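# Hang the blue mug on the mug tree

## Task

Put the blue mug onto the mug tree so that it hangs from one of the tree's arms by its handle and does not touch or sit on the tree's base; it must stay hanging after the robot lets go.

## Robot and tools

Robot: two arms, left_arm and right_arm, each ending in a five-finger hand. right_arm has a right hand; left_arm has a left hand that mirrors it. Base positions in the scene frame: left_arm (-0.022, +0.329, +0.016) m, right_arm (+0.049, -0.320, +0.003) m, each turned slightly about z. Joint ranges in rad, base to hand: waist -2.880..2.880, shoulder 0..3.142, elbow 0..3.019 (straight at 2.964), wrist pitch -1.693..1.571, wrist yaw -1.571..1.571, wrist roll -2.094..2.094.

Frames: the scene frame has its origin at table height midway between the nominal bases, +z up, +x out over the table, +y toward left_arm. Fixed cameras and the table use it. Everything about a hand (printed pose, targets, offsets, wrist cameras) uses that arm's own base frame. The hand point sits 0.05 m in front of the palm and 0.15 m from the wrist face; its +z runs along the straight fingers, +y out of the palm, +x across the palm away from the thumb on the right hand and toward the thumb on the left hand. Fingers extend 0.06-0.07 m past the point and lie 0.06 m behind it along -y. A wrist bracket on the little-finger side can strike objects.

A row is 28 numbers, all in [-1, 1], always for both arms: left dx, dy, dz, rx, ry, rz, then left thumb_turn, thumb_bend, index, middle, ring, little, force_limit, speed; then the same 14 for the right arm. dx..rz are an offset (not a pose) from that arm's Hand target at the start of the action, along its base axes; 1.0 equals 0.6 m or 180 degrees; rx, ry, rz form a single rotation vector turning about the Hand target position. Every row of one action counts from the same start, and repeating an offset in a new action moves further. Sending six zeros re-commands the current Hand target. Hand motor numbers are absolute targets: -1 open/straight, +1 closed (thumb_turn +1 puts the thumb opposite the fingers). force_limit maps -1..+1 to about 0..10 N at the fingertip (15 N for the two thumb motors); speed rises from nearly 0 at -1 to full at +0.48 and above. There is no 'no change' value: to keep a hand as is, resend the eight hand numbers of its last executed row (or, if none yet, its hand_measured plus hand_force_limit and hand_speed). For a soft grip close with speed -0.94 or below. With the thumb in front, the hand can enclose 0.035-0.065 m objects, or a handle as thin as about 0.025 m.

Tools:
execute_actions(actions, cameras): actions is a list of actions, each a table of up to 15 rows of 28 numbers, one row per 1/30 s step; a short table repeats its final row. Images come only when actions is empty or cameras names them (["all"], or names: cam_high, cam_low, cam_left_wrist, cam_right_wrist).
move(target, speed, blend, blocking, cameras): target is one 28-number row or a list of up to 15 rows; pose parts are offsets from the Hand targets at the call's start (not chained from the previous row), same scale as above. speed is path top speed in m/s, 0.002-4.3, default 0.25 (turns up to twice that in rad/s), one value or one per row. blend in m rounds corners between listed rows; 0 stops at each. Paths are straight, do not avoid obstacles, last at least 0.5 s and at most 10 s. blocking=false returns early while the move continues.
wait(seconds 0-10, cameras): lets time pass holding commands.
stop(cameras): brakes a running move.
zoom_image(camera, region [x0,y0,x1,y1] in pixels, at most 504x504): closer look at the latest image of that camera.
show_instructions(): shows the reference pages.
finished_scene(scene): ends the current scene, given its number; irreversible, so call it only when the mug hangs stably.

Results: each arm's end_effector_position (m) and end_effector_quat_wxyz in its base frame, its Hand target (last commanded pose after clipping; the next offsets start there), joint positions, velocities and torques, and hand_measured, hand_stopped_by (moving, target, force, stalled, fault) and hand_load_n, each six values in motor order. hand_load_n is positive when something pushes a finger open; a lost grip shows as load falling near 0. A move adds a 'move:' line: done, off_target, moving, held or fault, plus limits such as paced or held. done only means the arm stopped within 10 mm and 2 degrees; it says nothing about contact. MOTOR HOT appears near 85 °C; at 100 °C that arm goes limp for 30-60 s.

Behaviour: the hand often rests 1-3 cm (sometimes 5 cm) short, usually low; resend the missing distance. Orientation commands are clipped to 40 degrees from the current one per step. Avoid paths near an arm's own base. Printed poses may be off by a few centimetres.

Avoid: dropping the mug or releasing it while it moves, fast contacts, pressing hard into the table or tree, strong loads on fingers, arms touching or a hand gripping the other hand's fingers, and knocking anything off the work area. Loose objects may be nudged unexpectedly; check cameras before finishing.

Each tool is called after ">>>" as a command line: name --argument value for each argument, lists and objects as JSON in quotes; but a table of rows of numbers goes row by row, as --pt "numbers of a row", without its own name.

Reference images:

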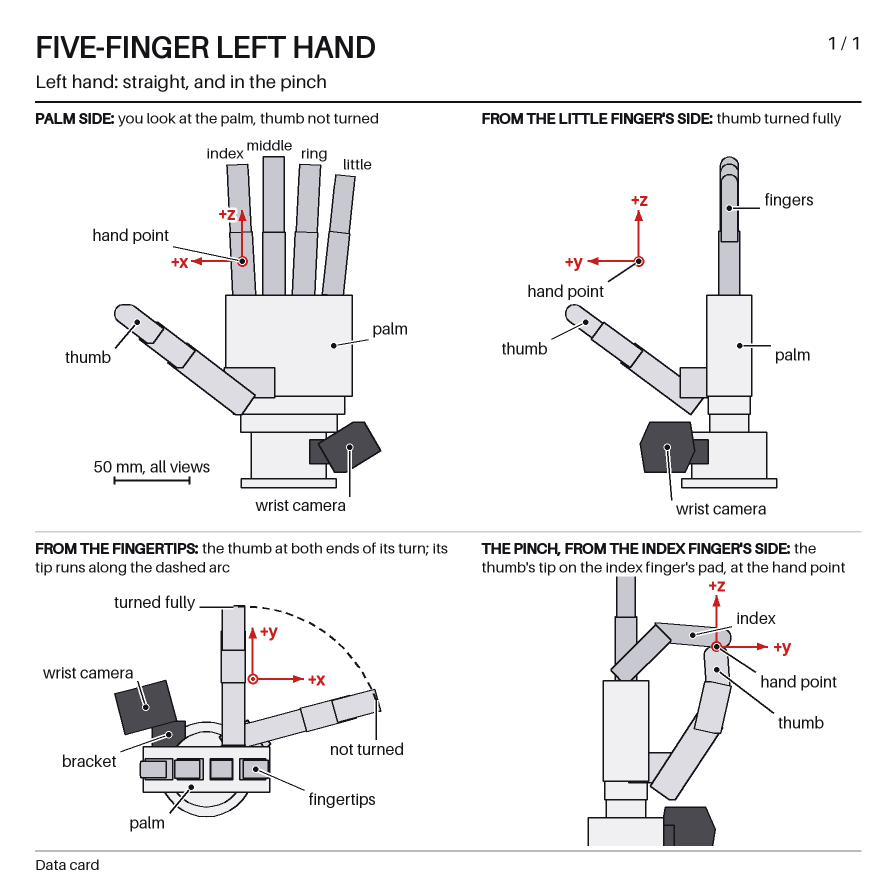

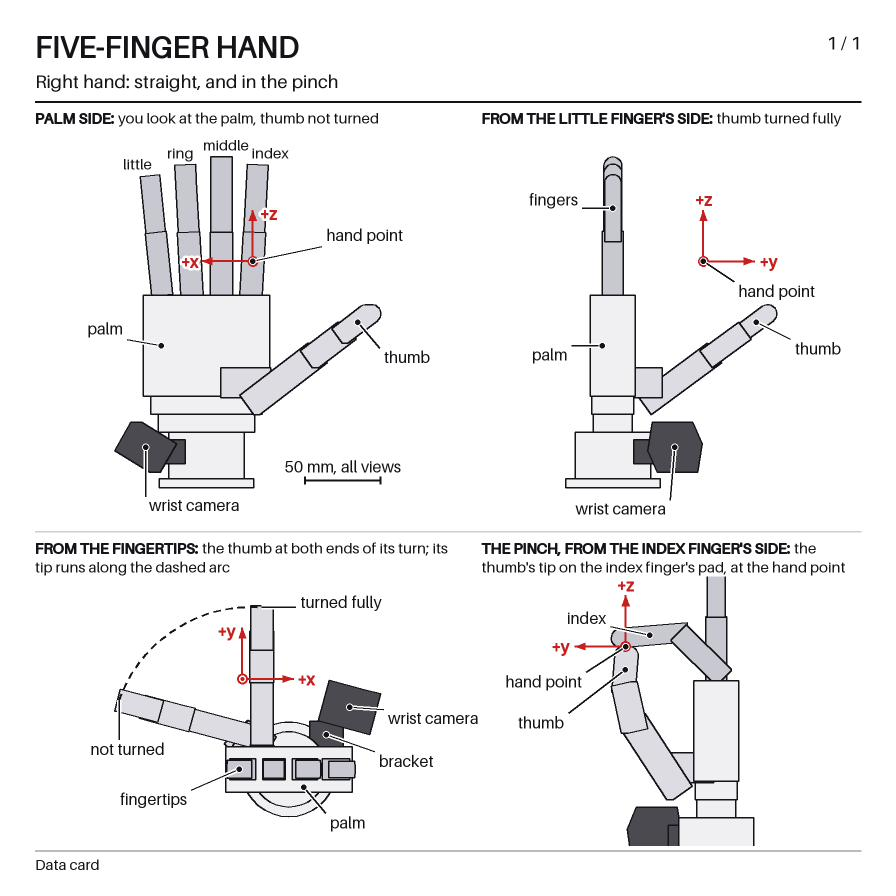

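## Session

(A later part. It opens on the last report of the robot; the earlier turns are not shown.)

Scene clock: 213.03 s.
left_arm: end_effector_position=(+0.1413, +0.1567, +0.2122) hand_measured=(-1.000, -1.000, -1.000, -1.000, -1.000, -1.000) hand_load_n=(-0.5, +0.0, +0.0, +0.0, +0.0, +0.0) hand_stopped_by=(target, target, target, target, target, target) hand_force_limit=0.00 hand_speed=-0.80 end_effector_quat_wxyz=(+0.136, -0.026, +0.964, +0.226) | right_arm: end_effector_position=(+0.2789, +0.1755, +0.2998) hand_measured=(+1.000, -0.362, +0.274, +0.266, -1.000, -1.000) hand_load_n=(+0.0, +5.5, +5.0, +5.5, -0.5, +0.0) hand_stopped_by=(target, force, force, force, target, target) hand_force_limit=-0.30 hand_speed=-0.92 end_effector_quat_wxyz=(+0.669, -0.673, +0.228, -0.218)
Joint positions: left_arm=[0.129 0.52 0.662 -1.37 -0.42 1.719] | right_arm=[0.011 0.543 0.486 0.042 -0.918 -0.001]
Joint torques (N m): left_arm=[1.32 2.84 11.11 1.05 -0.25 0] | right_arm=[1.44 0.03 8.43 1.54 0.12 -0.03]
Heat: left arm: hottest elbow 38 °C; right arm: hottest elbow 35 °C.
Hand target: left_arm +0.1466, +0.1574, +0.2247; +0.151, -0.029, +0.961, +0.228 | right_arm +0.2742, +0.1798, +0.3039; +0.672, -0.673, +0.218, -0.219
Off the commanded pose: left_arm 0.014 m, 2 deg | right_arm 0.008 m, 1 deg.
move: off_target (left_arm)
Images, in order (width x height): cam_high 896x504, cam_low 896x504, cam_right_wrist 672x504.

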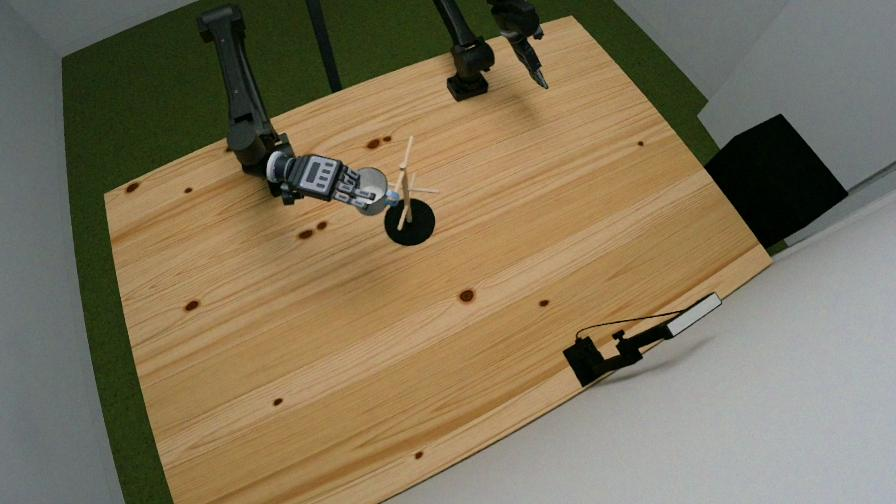

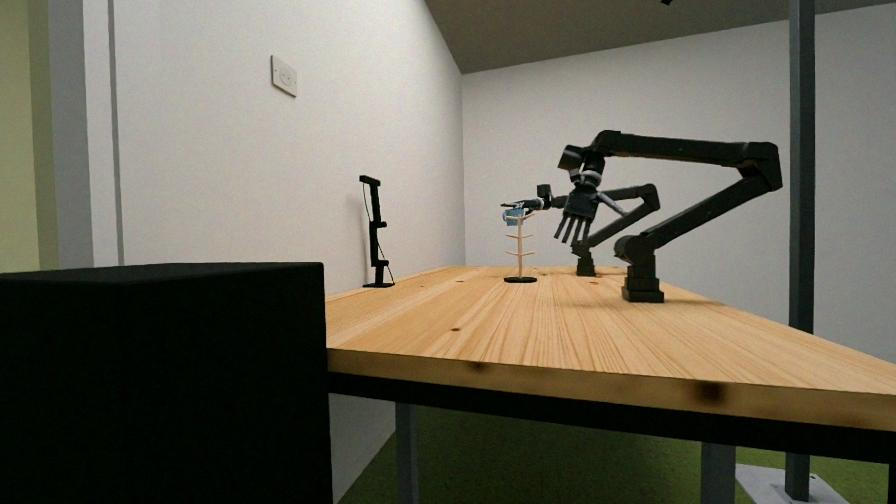

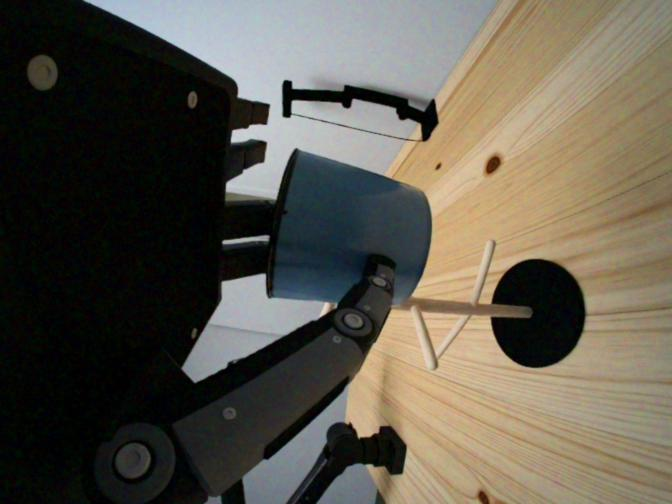

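>>> move --target '[0,0,0,0,0,0,-1,-1,-1,-1,-1,-1,0,-0.8, -0.036,0.0308,0,0,0,0,1,0.05,0.8,0.8,-1,-1,-0.3,-0.92]' --speed 0.04 --cameras '["cam_high","cam_low","cam_right_wrist"]'

>>> zoom_image --camera "cam_high" --region '[360, 150, 430, 240]'

>>> zoom_image --camera "cam_low" --region '[490, 200, 530, 240]'

Scene clock: 215.53 s.
left_arm: end_effector_position=(+0.1413, +0.1567, +0.2122) hand_measured=(-1.000, -1.000, -1.000, -1.000, -1.000, -1.000) hand_load_n=(+0.0, +0.0, +0.0, +0.0, +0.0, +0.0) hand_stopped_by=(target, target, target, target, target, target) hand_force_limit=0.00 hand_speed=-0.80 end_effector_quat_wxyz=(+0.136, -0.026, +0.964, +0.226) | right_arm: end_effector_position=(+0.2575, +0.1947, +0.2992) hand_measured=(+1.000, -0.362, +0.274, +0.266, -1.000, -1.000) hand_load_n=(+0.0, +5.5, +5.0, +5.5, +0.0, +0.0) hand_stopped_by=(target, force, force, force, target, target) hand_force_limit=-0.30 hand_speed=-0.92 end_effector_quat_wxyz=(+0.668, -0.674, +0.228, -0.218)
Joint positions: left_arm=[0.129 0.52 0.662 -1.37 -0.42 1.719] | right_arm=[0.127 0.458 0.468 -0.026 -0.802 -0.001]
Joint torques (N m): left_arm=[1.14 2.26 11.19 0.88 -0.29 0.05] | right_arm=[1.61 1.03 8.57 1.57 0.12 -0.04]
Heat: left arm: hottest elbow 38 °C; right arm: hottest elbow 36 °C.
Hand target: left_arm +0.1466, +0.1574, +0.2247; +0.151, -0.029, +0.961, +0.228 | right_arm +0.2525, +0.1984, +0.3038; +0.672, -0.673, +0.218, -0.219
Off the commanded pose: left_arm 0.014 m, 2 deg | right_arm 0.008 m, 1 deg.
move: off_target (left_arm)
Images, in order (width x height): cam_high 896x504, cam_low 896x504, cam_right_wrist 672x504.

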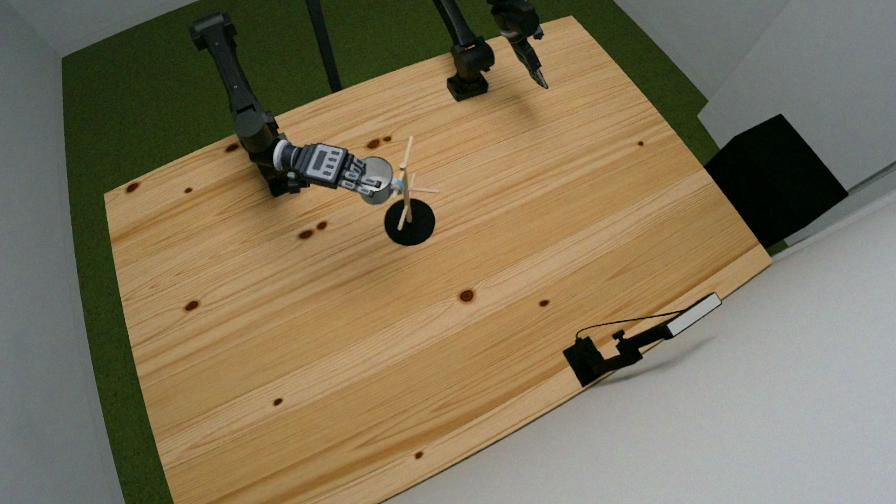

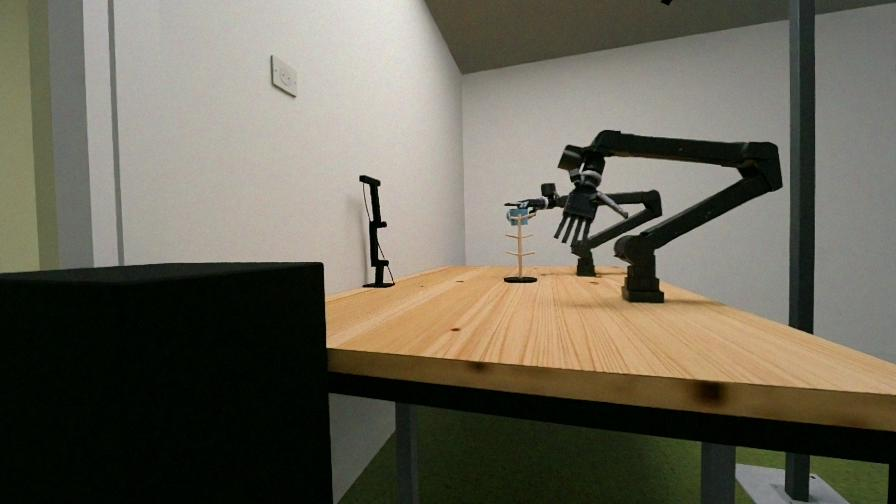

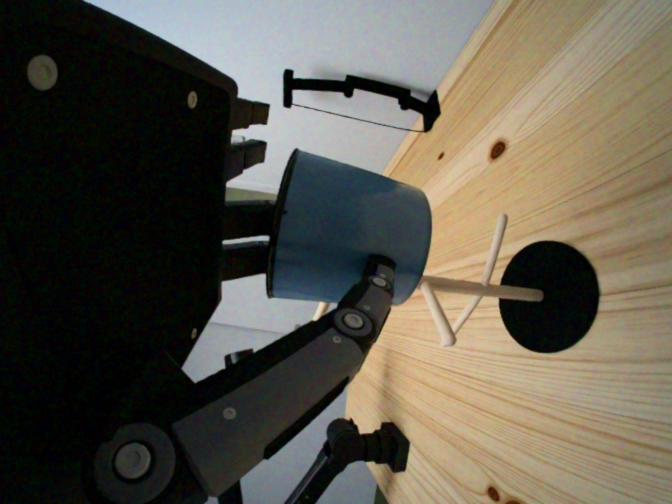

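Scaled by 5.600 from the camera's 896x504 image, which has a finer 1280x720 frame.

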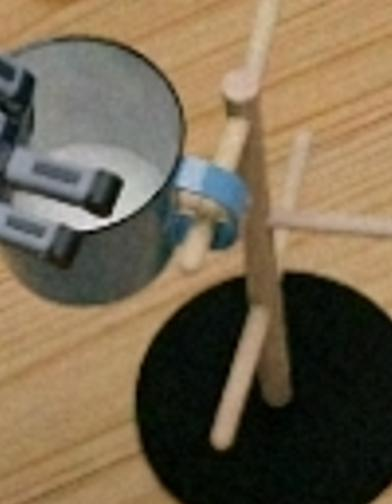

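Scaled by 12.600 from the camera's 896x504 image, which has a finer 1280x720 frame.

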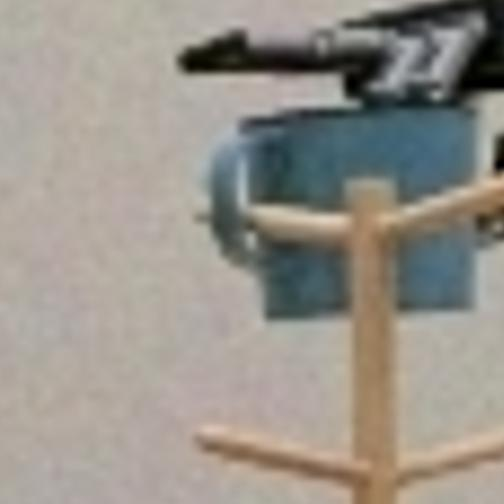

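>>> move --pt "0 0 0 0 0 0 -1 -1 -1 -1 -1 -1 0 -0.8 -0.0155 0.0125 0 0 0 0 1 0.05 0.8 0.8 -1 -1 -0.3 -0.92" --pt "0 0 0 0 0 0 -1 -1 -1 -1 -1 -1 0 -0.8 -0.0155 0.0125 -0.0217 0 0 0 1 0.05 0.8 0.8 -1 -1 -0.3 -0.92" --speed 0.04 --cameras '["cam_high","cam_low","cam_right_wrist"]'

>>> zoom_image --camera "cam_high" --region '[360, 150, 430, 240]'

>>> zoom_image --camera "cam_low" --region '[490, 200, 530, 240]'

Scene clock: 226.17 s.
left_arm: end_effector_position=(+0.1413, +0.1567, +0.2122) hand_measured=(-1.000, -1.000, -1.000, -1.000, -1.000, -1.000) hand_load_n=(+0.0, +0.0, +0.0, +0.0, +0.0, +0.0) hand_stopped_by=(target, target, target, target, target, target) hand_force_limit=0.00 hand_speed=-0.80 end_effector_quat_wxyz=(+0.136, -0.026, +0.964, +0.226) | right_arm: end_effector_position=(+0.2465, +0.2020, +0.2806) hand_measured=(+1.000, -0.362, +0.274, +0.266, -1.000, -1.000) hand_load_n=(+0.0, +6.0, +5.0, +5.5, +0.0, +0.0) hand_stopped_by=(target, force, force, force, target, target) hand_force_limit=-0.30 hand_speed=-0.92 end_effector_quat_wxyz=(+0.663, -0.678, +0.237, -0.210)
Joint positions: left_arm=[0.129 0.52 0.662 -1.37 -0.42 1.719] | right_arm=[0.182 0.422 0.427 -0.049 -0.746 -0.001]
Joint torques (N m): left_arm=[1.08 2.61 11.21 0.7 -0.25 -0.02] | right_arm=[1.49 1.14 8.62 2.55 0.11 -0.04]
Heat: left arm: hottest elbow 39 °C; right arm: hottest elbow 36 °C.
Hand target: left_arm +0.1466, +0.1574, +0.2247; +0.151, -0.029, +0.961, +0.228 | right_arm +0.2432, +0.2058, +0.2907; +0.672, -0.673, +0.218, -0.219
Off the commanded pose: left_arm 0.014 m, 2 deg | right_arm 0.011 m, 3 deg.
move: off_target (left_arm, right_arm)
Images, in order (width x height): cam_high 896x504, cam_low 896x504, cam_right_wrist 672x504.

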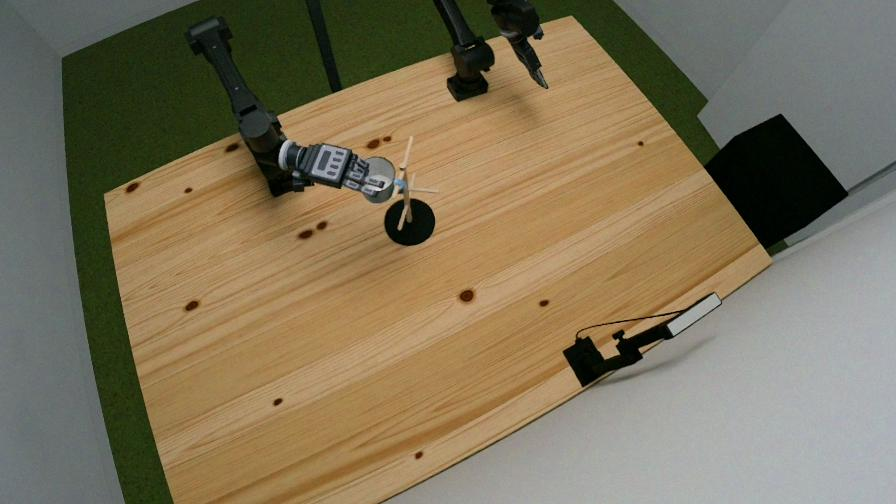

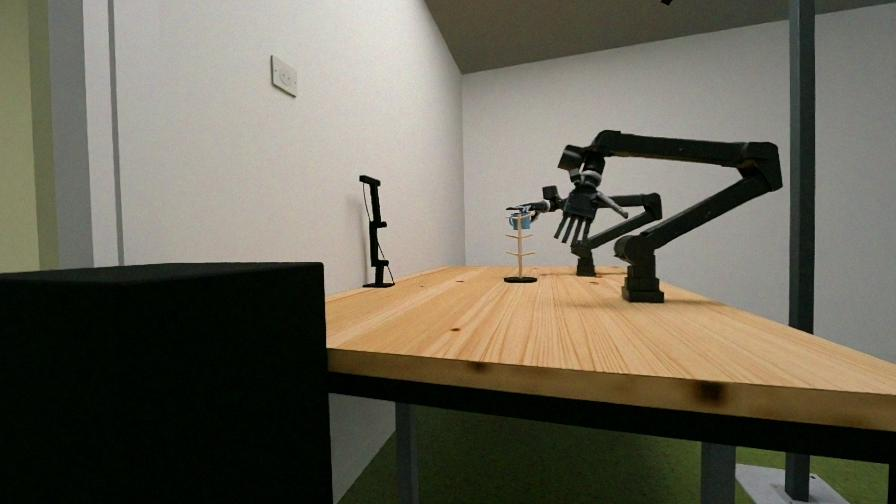

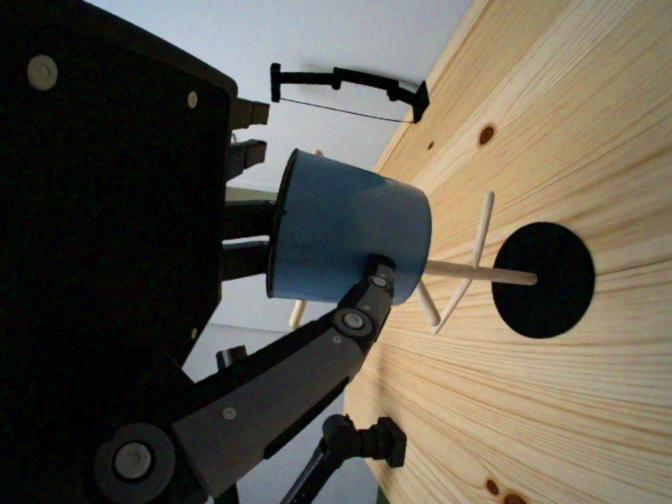

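Scaled by 5.600 from the camera's 896x504 image, which has a finer 1280x720 frame.

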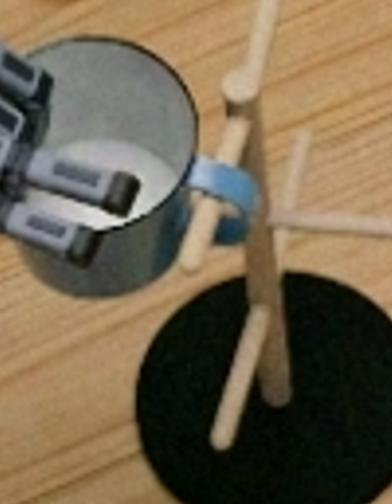

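Scaled by 12.600 from the camera's 896x504 image, which has a finer 1280x720 frame.

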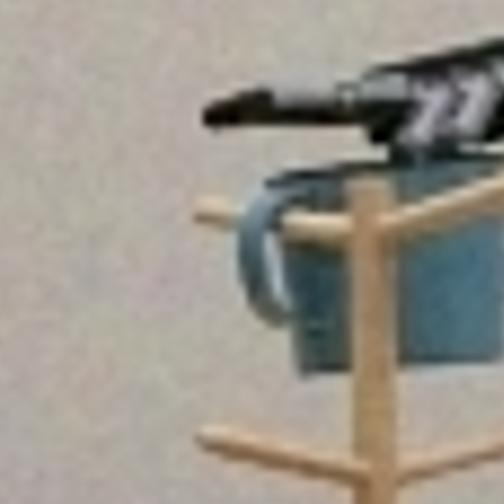

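>>> move --target '[0,0,0,0,0,0,-1,-1,-1,-1,-1,-1,0,-0.8, 0,0,-0.0167,0,0,0,1,0.05,0.8,0.8,-1,-1,-0.3,-0.92]' --speed 0.04 --cameras '["cam_high","cam_low","cam_right_wrist"]'

>>> zoom_image --camera "cam_high" --region '[360, 150, 430, 240]'

>>> zoom_image --camera "cam_low" --region '[490, 200, 530, 240]'

Scene clock: 228.23 s.
left_arm: end_effector_position=(+0.1413, +0.1567, +0.2122) hand_measured=(-1.000, -1.000, -1.000, -1.000, -1.000, -1.000) hand_load_n=(+0.0, +0.0, +0.0, +0.0, +0.0, +0.0) hand_stopped_by=(target, target, target, target, target, target) hand_force_limit=0.00 hand_speed=-0.80 end_effector_quat_wxyz=(+0.136, -0.026, +0.964, +0.226) | right_arm: end_effector_position=(+0.2466, +0.2023, +0.2741) hand_measured=(+1.000, -0.362, +0.274, +0.266, -1.000, -1.000) hand_load_n=(+0.0, +5.5, +3.0, +4.5, +0.0, +0.0) hand_stopped_by=(target, force, force, force, target, target) hand_force_limit=-0.30 hand_speed=-0.92 end_effector_quat_wxyz=(+0.665, -0.677, +0.233, -0.212)
Joint positions: left_arm=[0.129 0.52 0.662 -1.37 -0.42 1.719] | right_arm=[0.183 0.42 0.405 -0.02 -0.746 -0.001]
Joint torques (N m): left_arm=[1.08 2.61 11.21 0.88 -0.28 0.07] | right_arm=[1.55 1.38 8.28 2.41 0.12 -0.04]
Heat: left arm: hottest elbow 39 °C; right arm: hottest elbow 36 °C.
Hand target: left_arm +0.1466, +0.1574, +0.2247; +0.151, -0.029, +0.961, +0.228 | right_arm +0.2432, +0.2058, +0.2809; +0.672, -0.673, +0.218, -0.219
Off the commanded pose: left_arm 0.014 m, 2 deg | right_arm 0.008 m, 2 deg.
move: off_target (left_arm)
Images, in order (width x height): cam_high 896x504, cam_low 896x504, cam_right_wrist 672x504.

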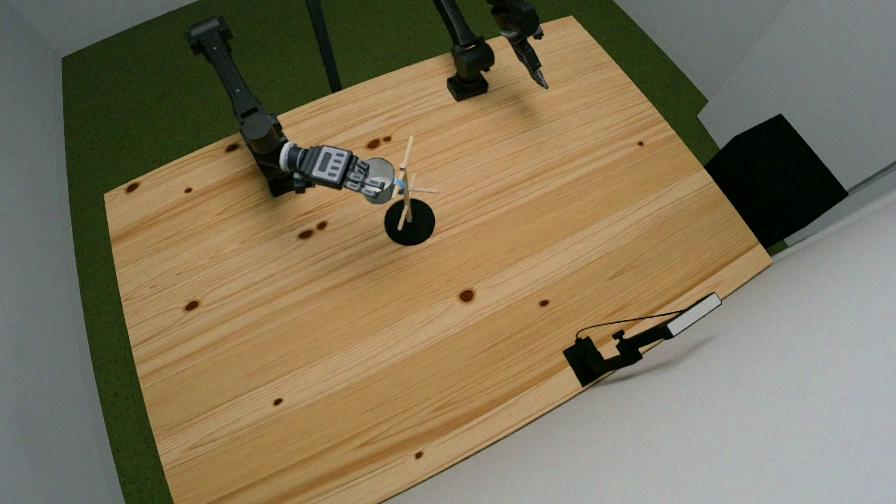

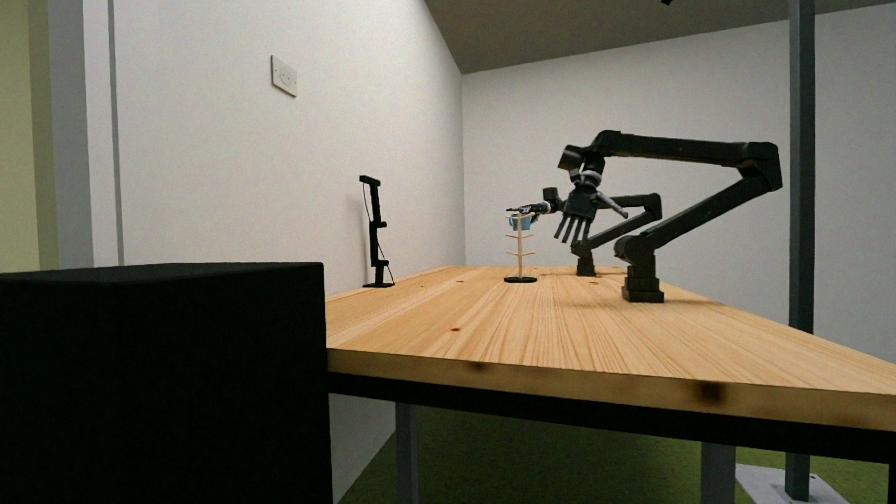

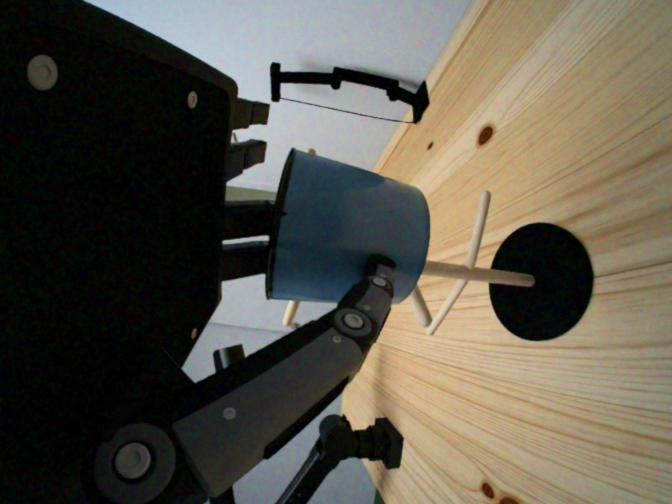

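Scaled by 5.600 from the camera's 896x504 image, which has a finer 1280x720 frame.

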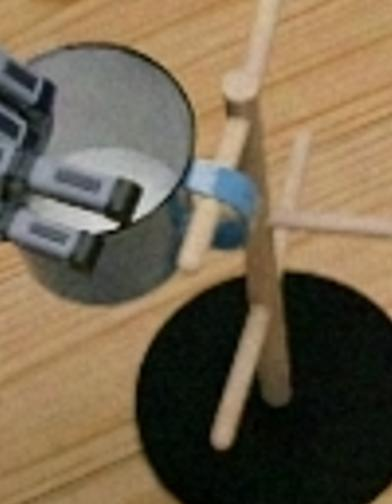

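Scaled by 12.600 from the camera's 896x504 image, which has a finer 1280x720 frame.

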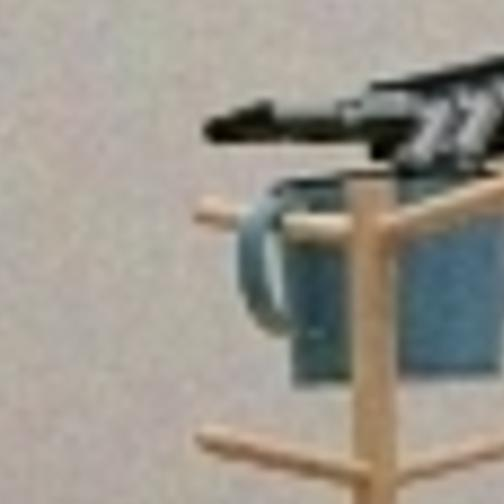

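>>> move --pt "0 0 0 0 0 0 -1 -1 -1 -1 -1 -1 0 -0.8 0.0022 0.0033 -0.0253 0.046 -0.0312 0 1 0.05 0.8 0.8 -1 -1 -0.3 -0.92" --speed 0.06 --cameras '["cam_high","cam_low","cam_right_wrist"]'

>>> zoom_image --camera "cam_high" --region '[360, 150, 430, 240]'

>>> zoom_image --camera "cam_low" --region '[490, 200, 530, 240]'

Scene clock: 232.23 s.
left_arm: end_effector_position=(+0.1413, +0.1567, +0.2122) hand_measured=(-1.000, -1.000, -1.000, -1.000, -1.000, -1.000) hand_load_n=(+0.0, +0.0, +0.0, +0.0, +0.0, +0.0) hand_stopped_by=(target, target, target, target, target, target) hand_force_limit=0.00 hand_speed=-0.80 end_effector_quat_wxyz=(+0.136, -0.026, +0.964, +0.226) | right_arm: end_effector_position=(+0.2431, +0.2087, +0.2601) hand_measured=(+1.000, -0.362, +0.274, +0.266, -1.000, -1.000) hand_load_n=(+0.0, +5.5, +4.5, +5.5, +0.0, -0.5) hand_stopped_by=(target, force, force, force, target, target) hand_force_limit=-0.30 hand_speed=-0.92 end_effector_quat_wxyz=(+0.724, -0.618, +0.201, -0.233)
Joint positions: left_arm=[0.129 0.52 0.662 -1.37 -0.42 1.719] | right_arm=[0.183 0.432 0.229 0.417 -0.751 0.15]
Joint torques (N m): left_arm=[1.96 2.61 11.15 0.92 -0.24 0.03] | right_arm=[-0.5 3.08 8.25 2.5 0.18 0.14]
Heat: left arm: hottest elbow 39 °C; right arm: hottest elbow 36 °C.
Hand target: left_arm +0.1466, +0.1574, +0.2247; +0.151, -0.029, +0.961, +0.228 | right_arm +0.2445, +0.2078, +0.2656; +0.729, -0.611, +0.200, -0.235
Off the commanded pose: left_arm 0.014 m, 2 deg | right_arm 0.006 m, 1 deg.
move: off_target (left_arm)
Images, in order (width x height): cam_high 896x504, cam_low 896x504, cam_right_wrist 672x504.

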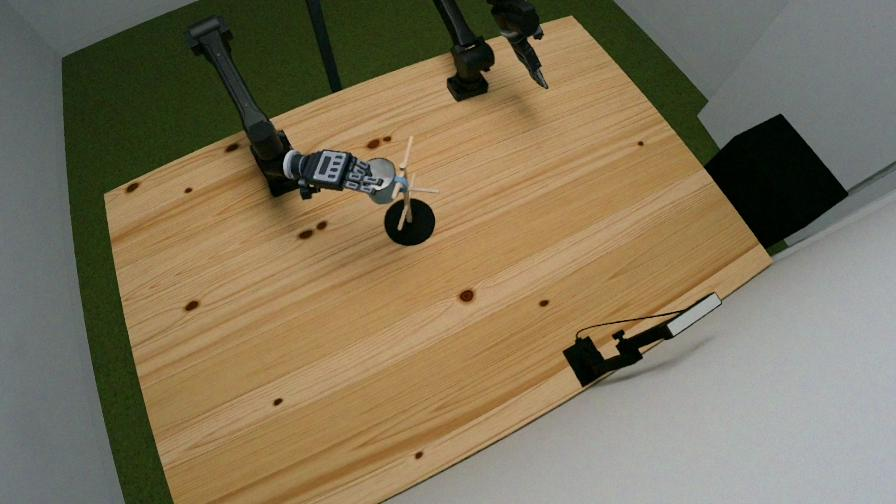

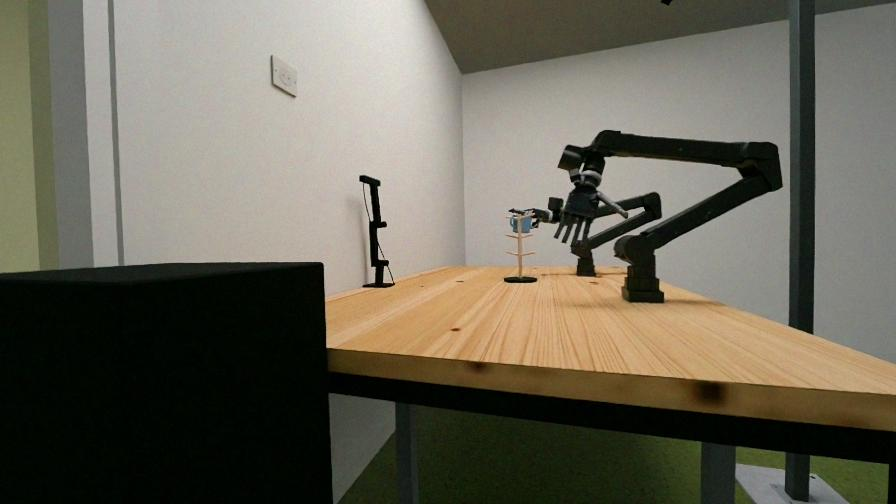

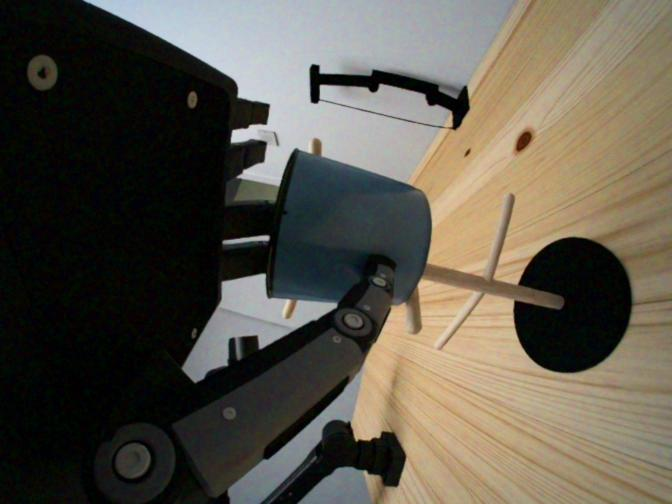

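Scaled by 5.600 from the camera's 896x504 image, which has a finer 1280x720 frame.

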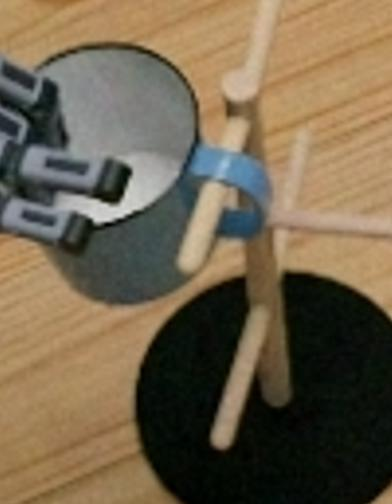

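Scaled by 12.600 from the camera's 896x504 image, which has a finer 1280x720 frame.

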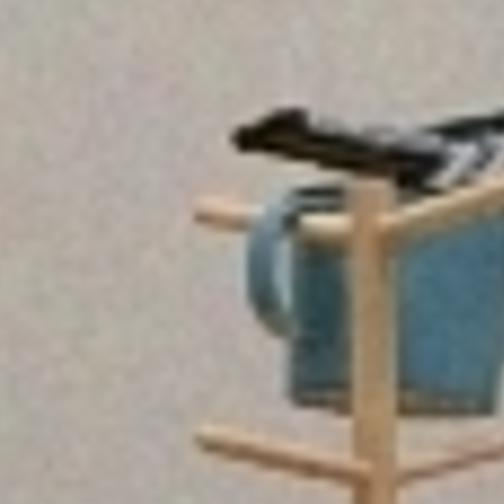

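>>> move --pt "0 0 0 0 0 0 -1 -1 -1 -1 -1 -1 0 -0.8 0.001 0.0014 -0.0242 0.046 -0.0312 0 1 0.05 0.8 0.8 -1 -1 -0.3 -0.92" --speed 0.06 --cameras '["cam_high","cam_low","cam_right_wrist"]'

>>> zoom_image --camera "cam_high" --region '[360, 150, 430, 240]'

>>> zoom_image --camera "cam_low" --region '[490, 200, 530, 240]'

Scene clock: 235.77 s.
left_arm: end_effector_position=(+0.1413, +0.1567, +0.2122) hand_measured=(-1.000, -1.000, -1.000, -1.000, -1.000, -1.000) hand_load_n=(+0.0, +0.0, +0.0, +0.0, +0.0, +0.0) hand_stopped_by=(target, target, target, target, target, target) hand_force_limit=0.00 hand_speed=-0.80 end_effector_quat_wxyz=(+0.136, -0.026, +0.964, +0.226) | right_arm: end_effector_position=(+0.2446, +0.2103, +0.2465) hand_measured=(+1.000, -0.362, +0.274, +0.268, -1.000, -1.000) hand_load_n=(-0.5, +6.0, +4.0, +5.0, +0.0, +0.0) hand_stopped_by=(target, force, force, force, target, target) hand_force_limit=-0.30 hand_speed=-0.92 end_effector_quat_wxyz=(+0.775, -0.552, +0.181, -0.248)
Joint positions: left_arm=[0.129 0.52 0.662 -1.37 -0.42 1.719] | right_arm=[0.183 0.671 0.087 1.027 -0.711 0.306]
Joint torques (N m): left_arm=[1.85 2.78 11.06 0.98 -0.33 0.03] | right_arm=[-0.62 2.2 6.99 2.33 0.37 0.15]
Heat: left arm: hottest elbow 39 °C; right arm: hottest elbow 36 °C.
Hand target: left_arm +0.1466, +0.1574, +0.2247; +0.151, -0.029, +0.961, +0.228 | right_arm +0.2451, +0.2086, +0.2511; +0.780, -0.545, +0.180, -0.250
Off the commanded pose: left_arm 0.014 m, 2 deg | right_arm 0.005 m, 1 deg.
move: off_target (left_arm)
Images, in order (width x height): cam_high 896x504, cam_low 896x504, cam_right_wrist 672x504.

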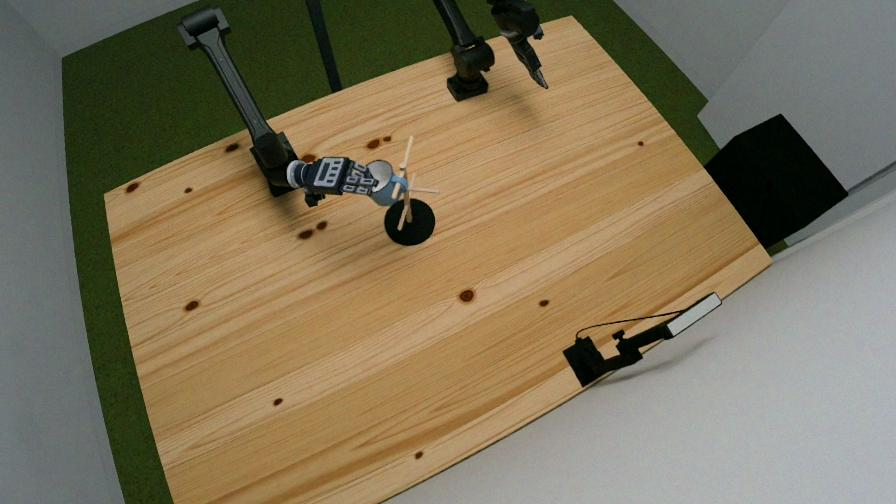

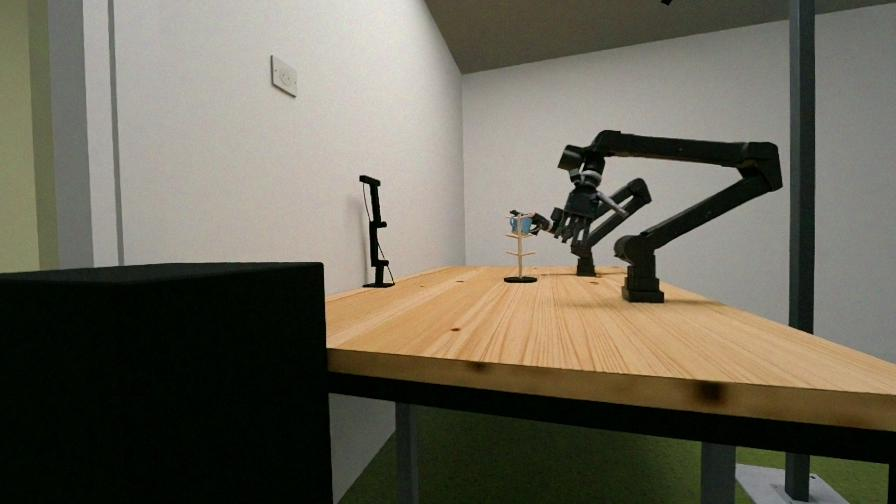

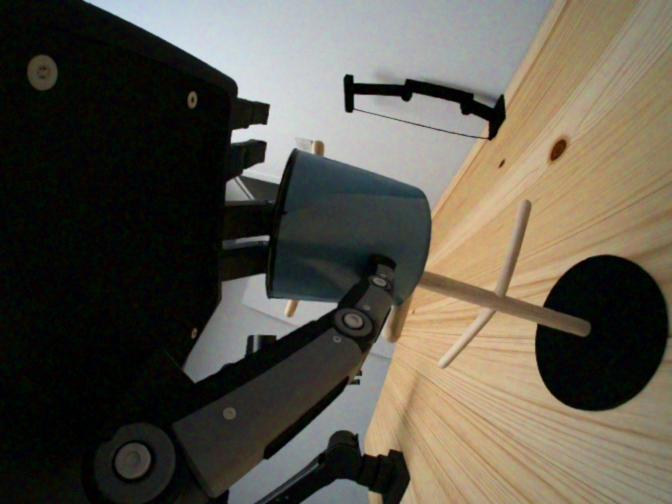

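Scaled by 5.600 from the camera's 896x504 image, which has a finer 1280x720 frame.

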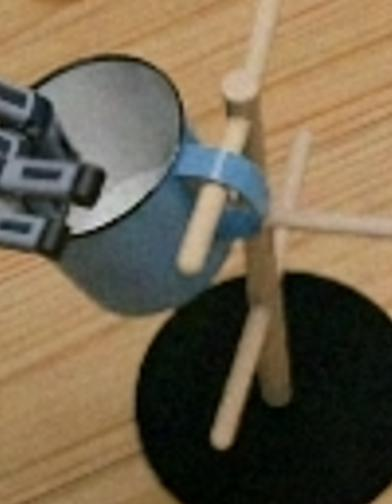

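Scaled by 12.600 from the camera's 896x504 image, which has a finer 1280x720 frame.

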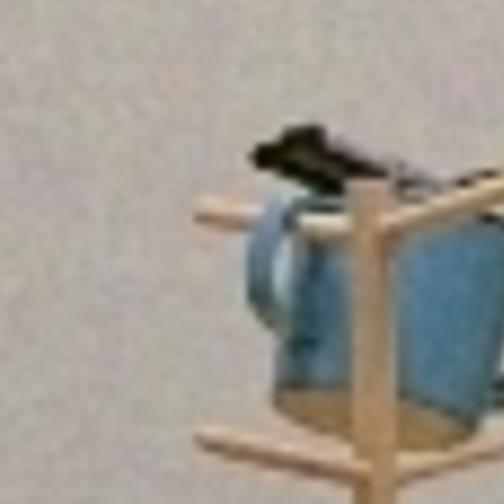

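>>> move --pt "0 0 0 0 0 0 -1 -1 -1 -1 -1 -1 0 -0.8 0 0 0 0 0 0 1 -0.7 0 0 -1 -1 -0.3 -0.95" --speed 0.06 --cameras '["cam_high","cam_low","cam_right_wrist"]'

>>> zoom_image --camera "cam_high" --region '[360, 150, 430, 240]'

>>> zoom_image --camera "cam_low" --region '[490, 200, 530, 240]'

Scene clock: 243.30 s.
left_arm: end_effector_position=(+0.1413, +0.1567, +0.2122) hand_measured=(-1.000, -1.000, -1.000, -1.000, -1.000, -1.000) hand_load_n=(+0.0, +0.0, +0.0, +0.0, +0.0, +0.0) hand_stopped_by=(target, target, target, target, target, target) hand_force_limit=0.00 hand_speed=-0.80 end_effector_quat_wxyz=(+0.136, -0.026, +0.964, +0.226) | right_arm: end_effector_position=(+0.2440, +0.2103, +0.2493) hand_measured=(+1.000, -0.700, +0.000, +0.000, -1.000, -1.000) hand_load_n=(+0.0, +0.0, +0.0, +0.0, -0.5, +0.0) hand_stopped_by=(target, target, target, target, target, target) hand_force_limit=-0.30 hand_speed=-0.95 end_effector_quat_wxyz=(+0.778, -0.549, +0.179, -0.249)
Joint positions: left_arm=[0.129 0.52 0.662 -1.37 -0.42 1.719] | right_arm=[0.183 0.672 0.087 1.041 -0.709 0.314]
Joint torques (N m): left_arm=[1.32 3.08 10.99 1.09 -0.27 -0.04] | right_arm=[-0.73 2.49 6.95 1.99 0.3 0.11]
Heat: left arm: hottest elbow 39 °C; right arm: hottest elbow 36 °C.
Hand target: left_arm +0.1466, +0.1574, +0.2247; +0.151, -0.029, +0.961, +0.228 | right_arm +0.2451, +0.2086, +0.2511; +0.780, -0.545, +0.180, -0.250
Off the commanded pose: left_arm 0.014 m, 2 deg | right_arm 0.003 m, 1 deg.
move: off_target (left_arm)
Images, in order (width x height): cam_high 896x504, cam_low 896x504, cam_right_wrist 672x504.

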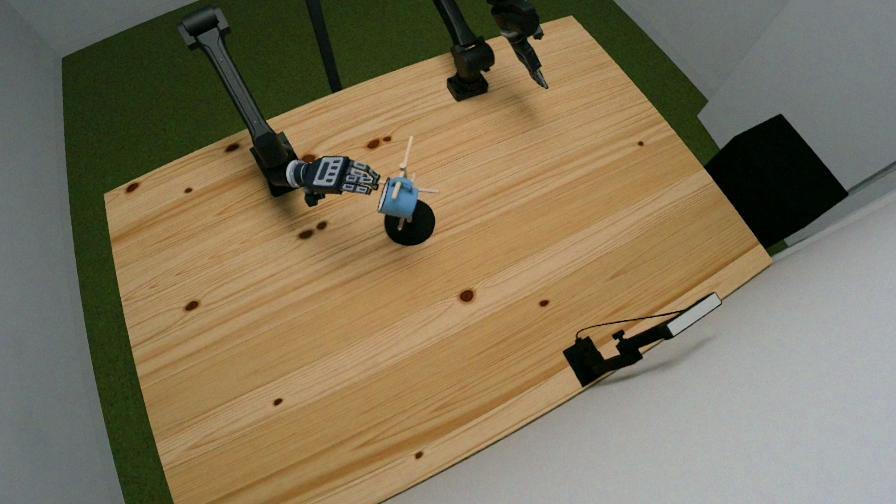

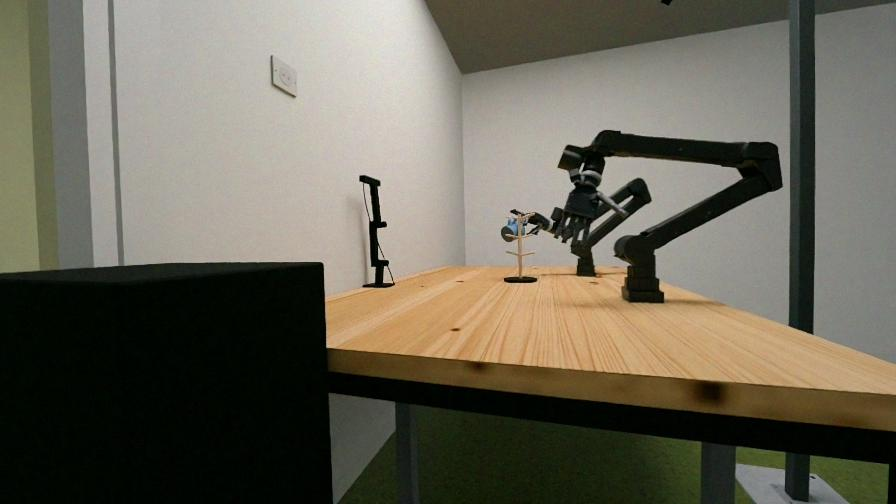

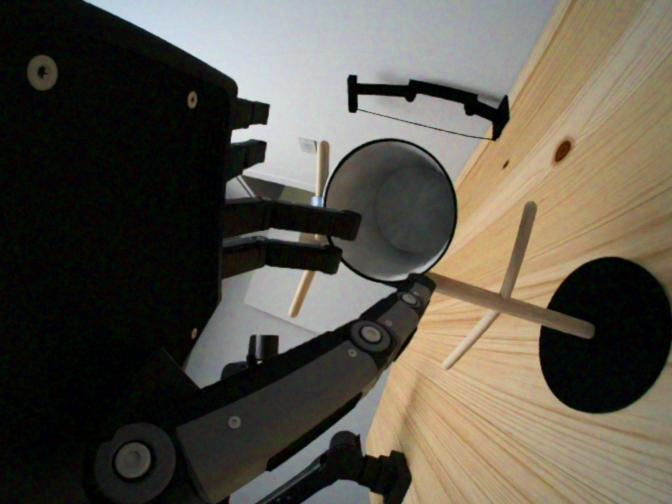

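Scaled by 5.600 from the camera's 896x504 image, which has a finer 1280x720 frame.

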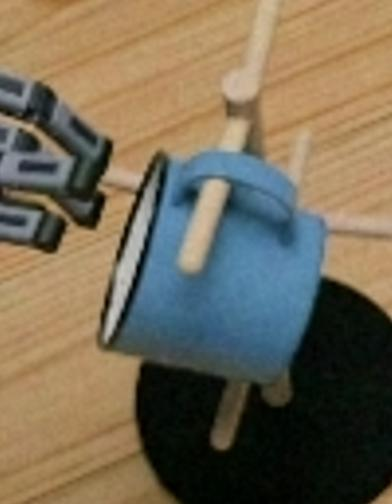

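Scaled by 12.600 from the camera's 896x504 image, which has a finer 1280x720 frame.

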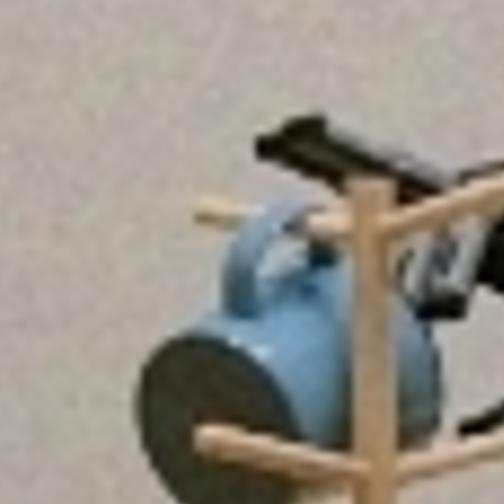

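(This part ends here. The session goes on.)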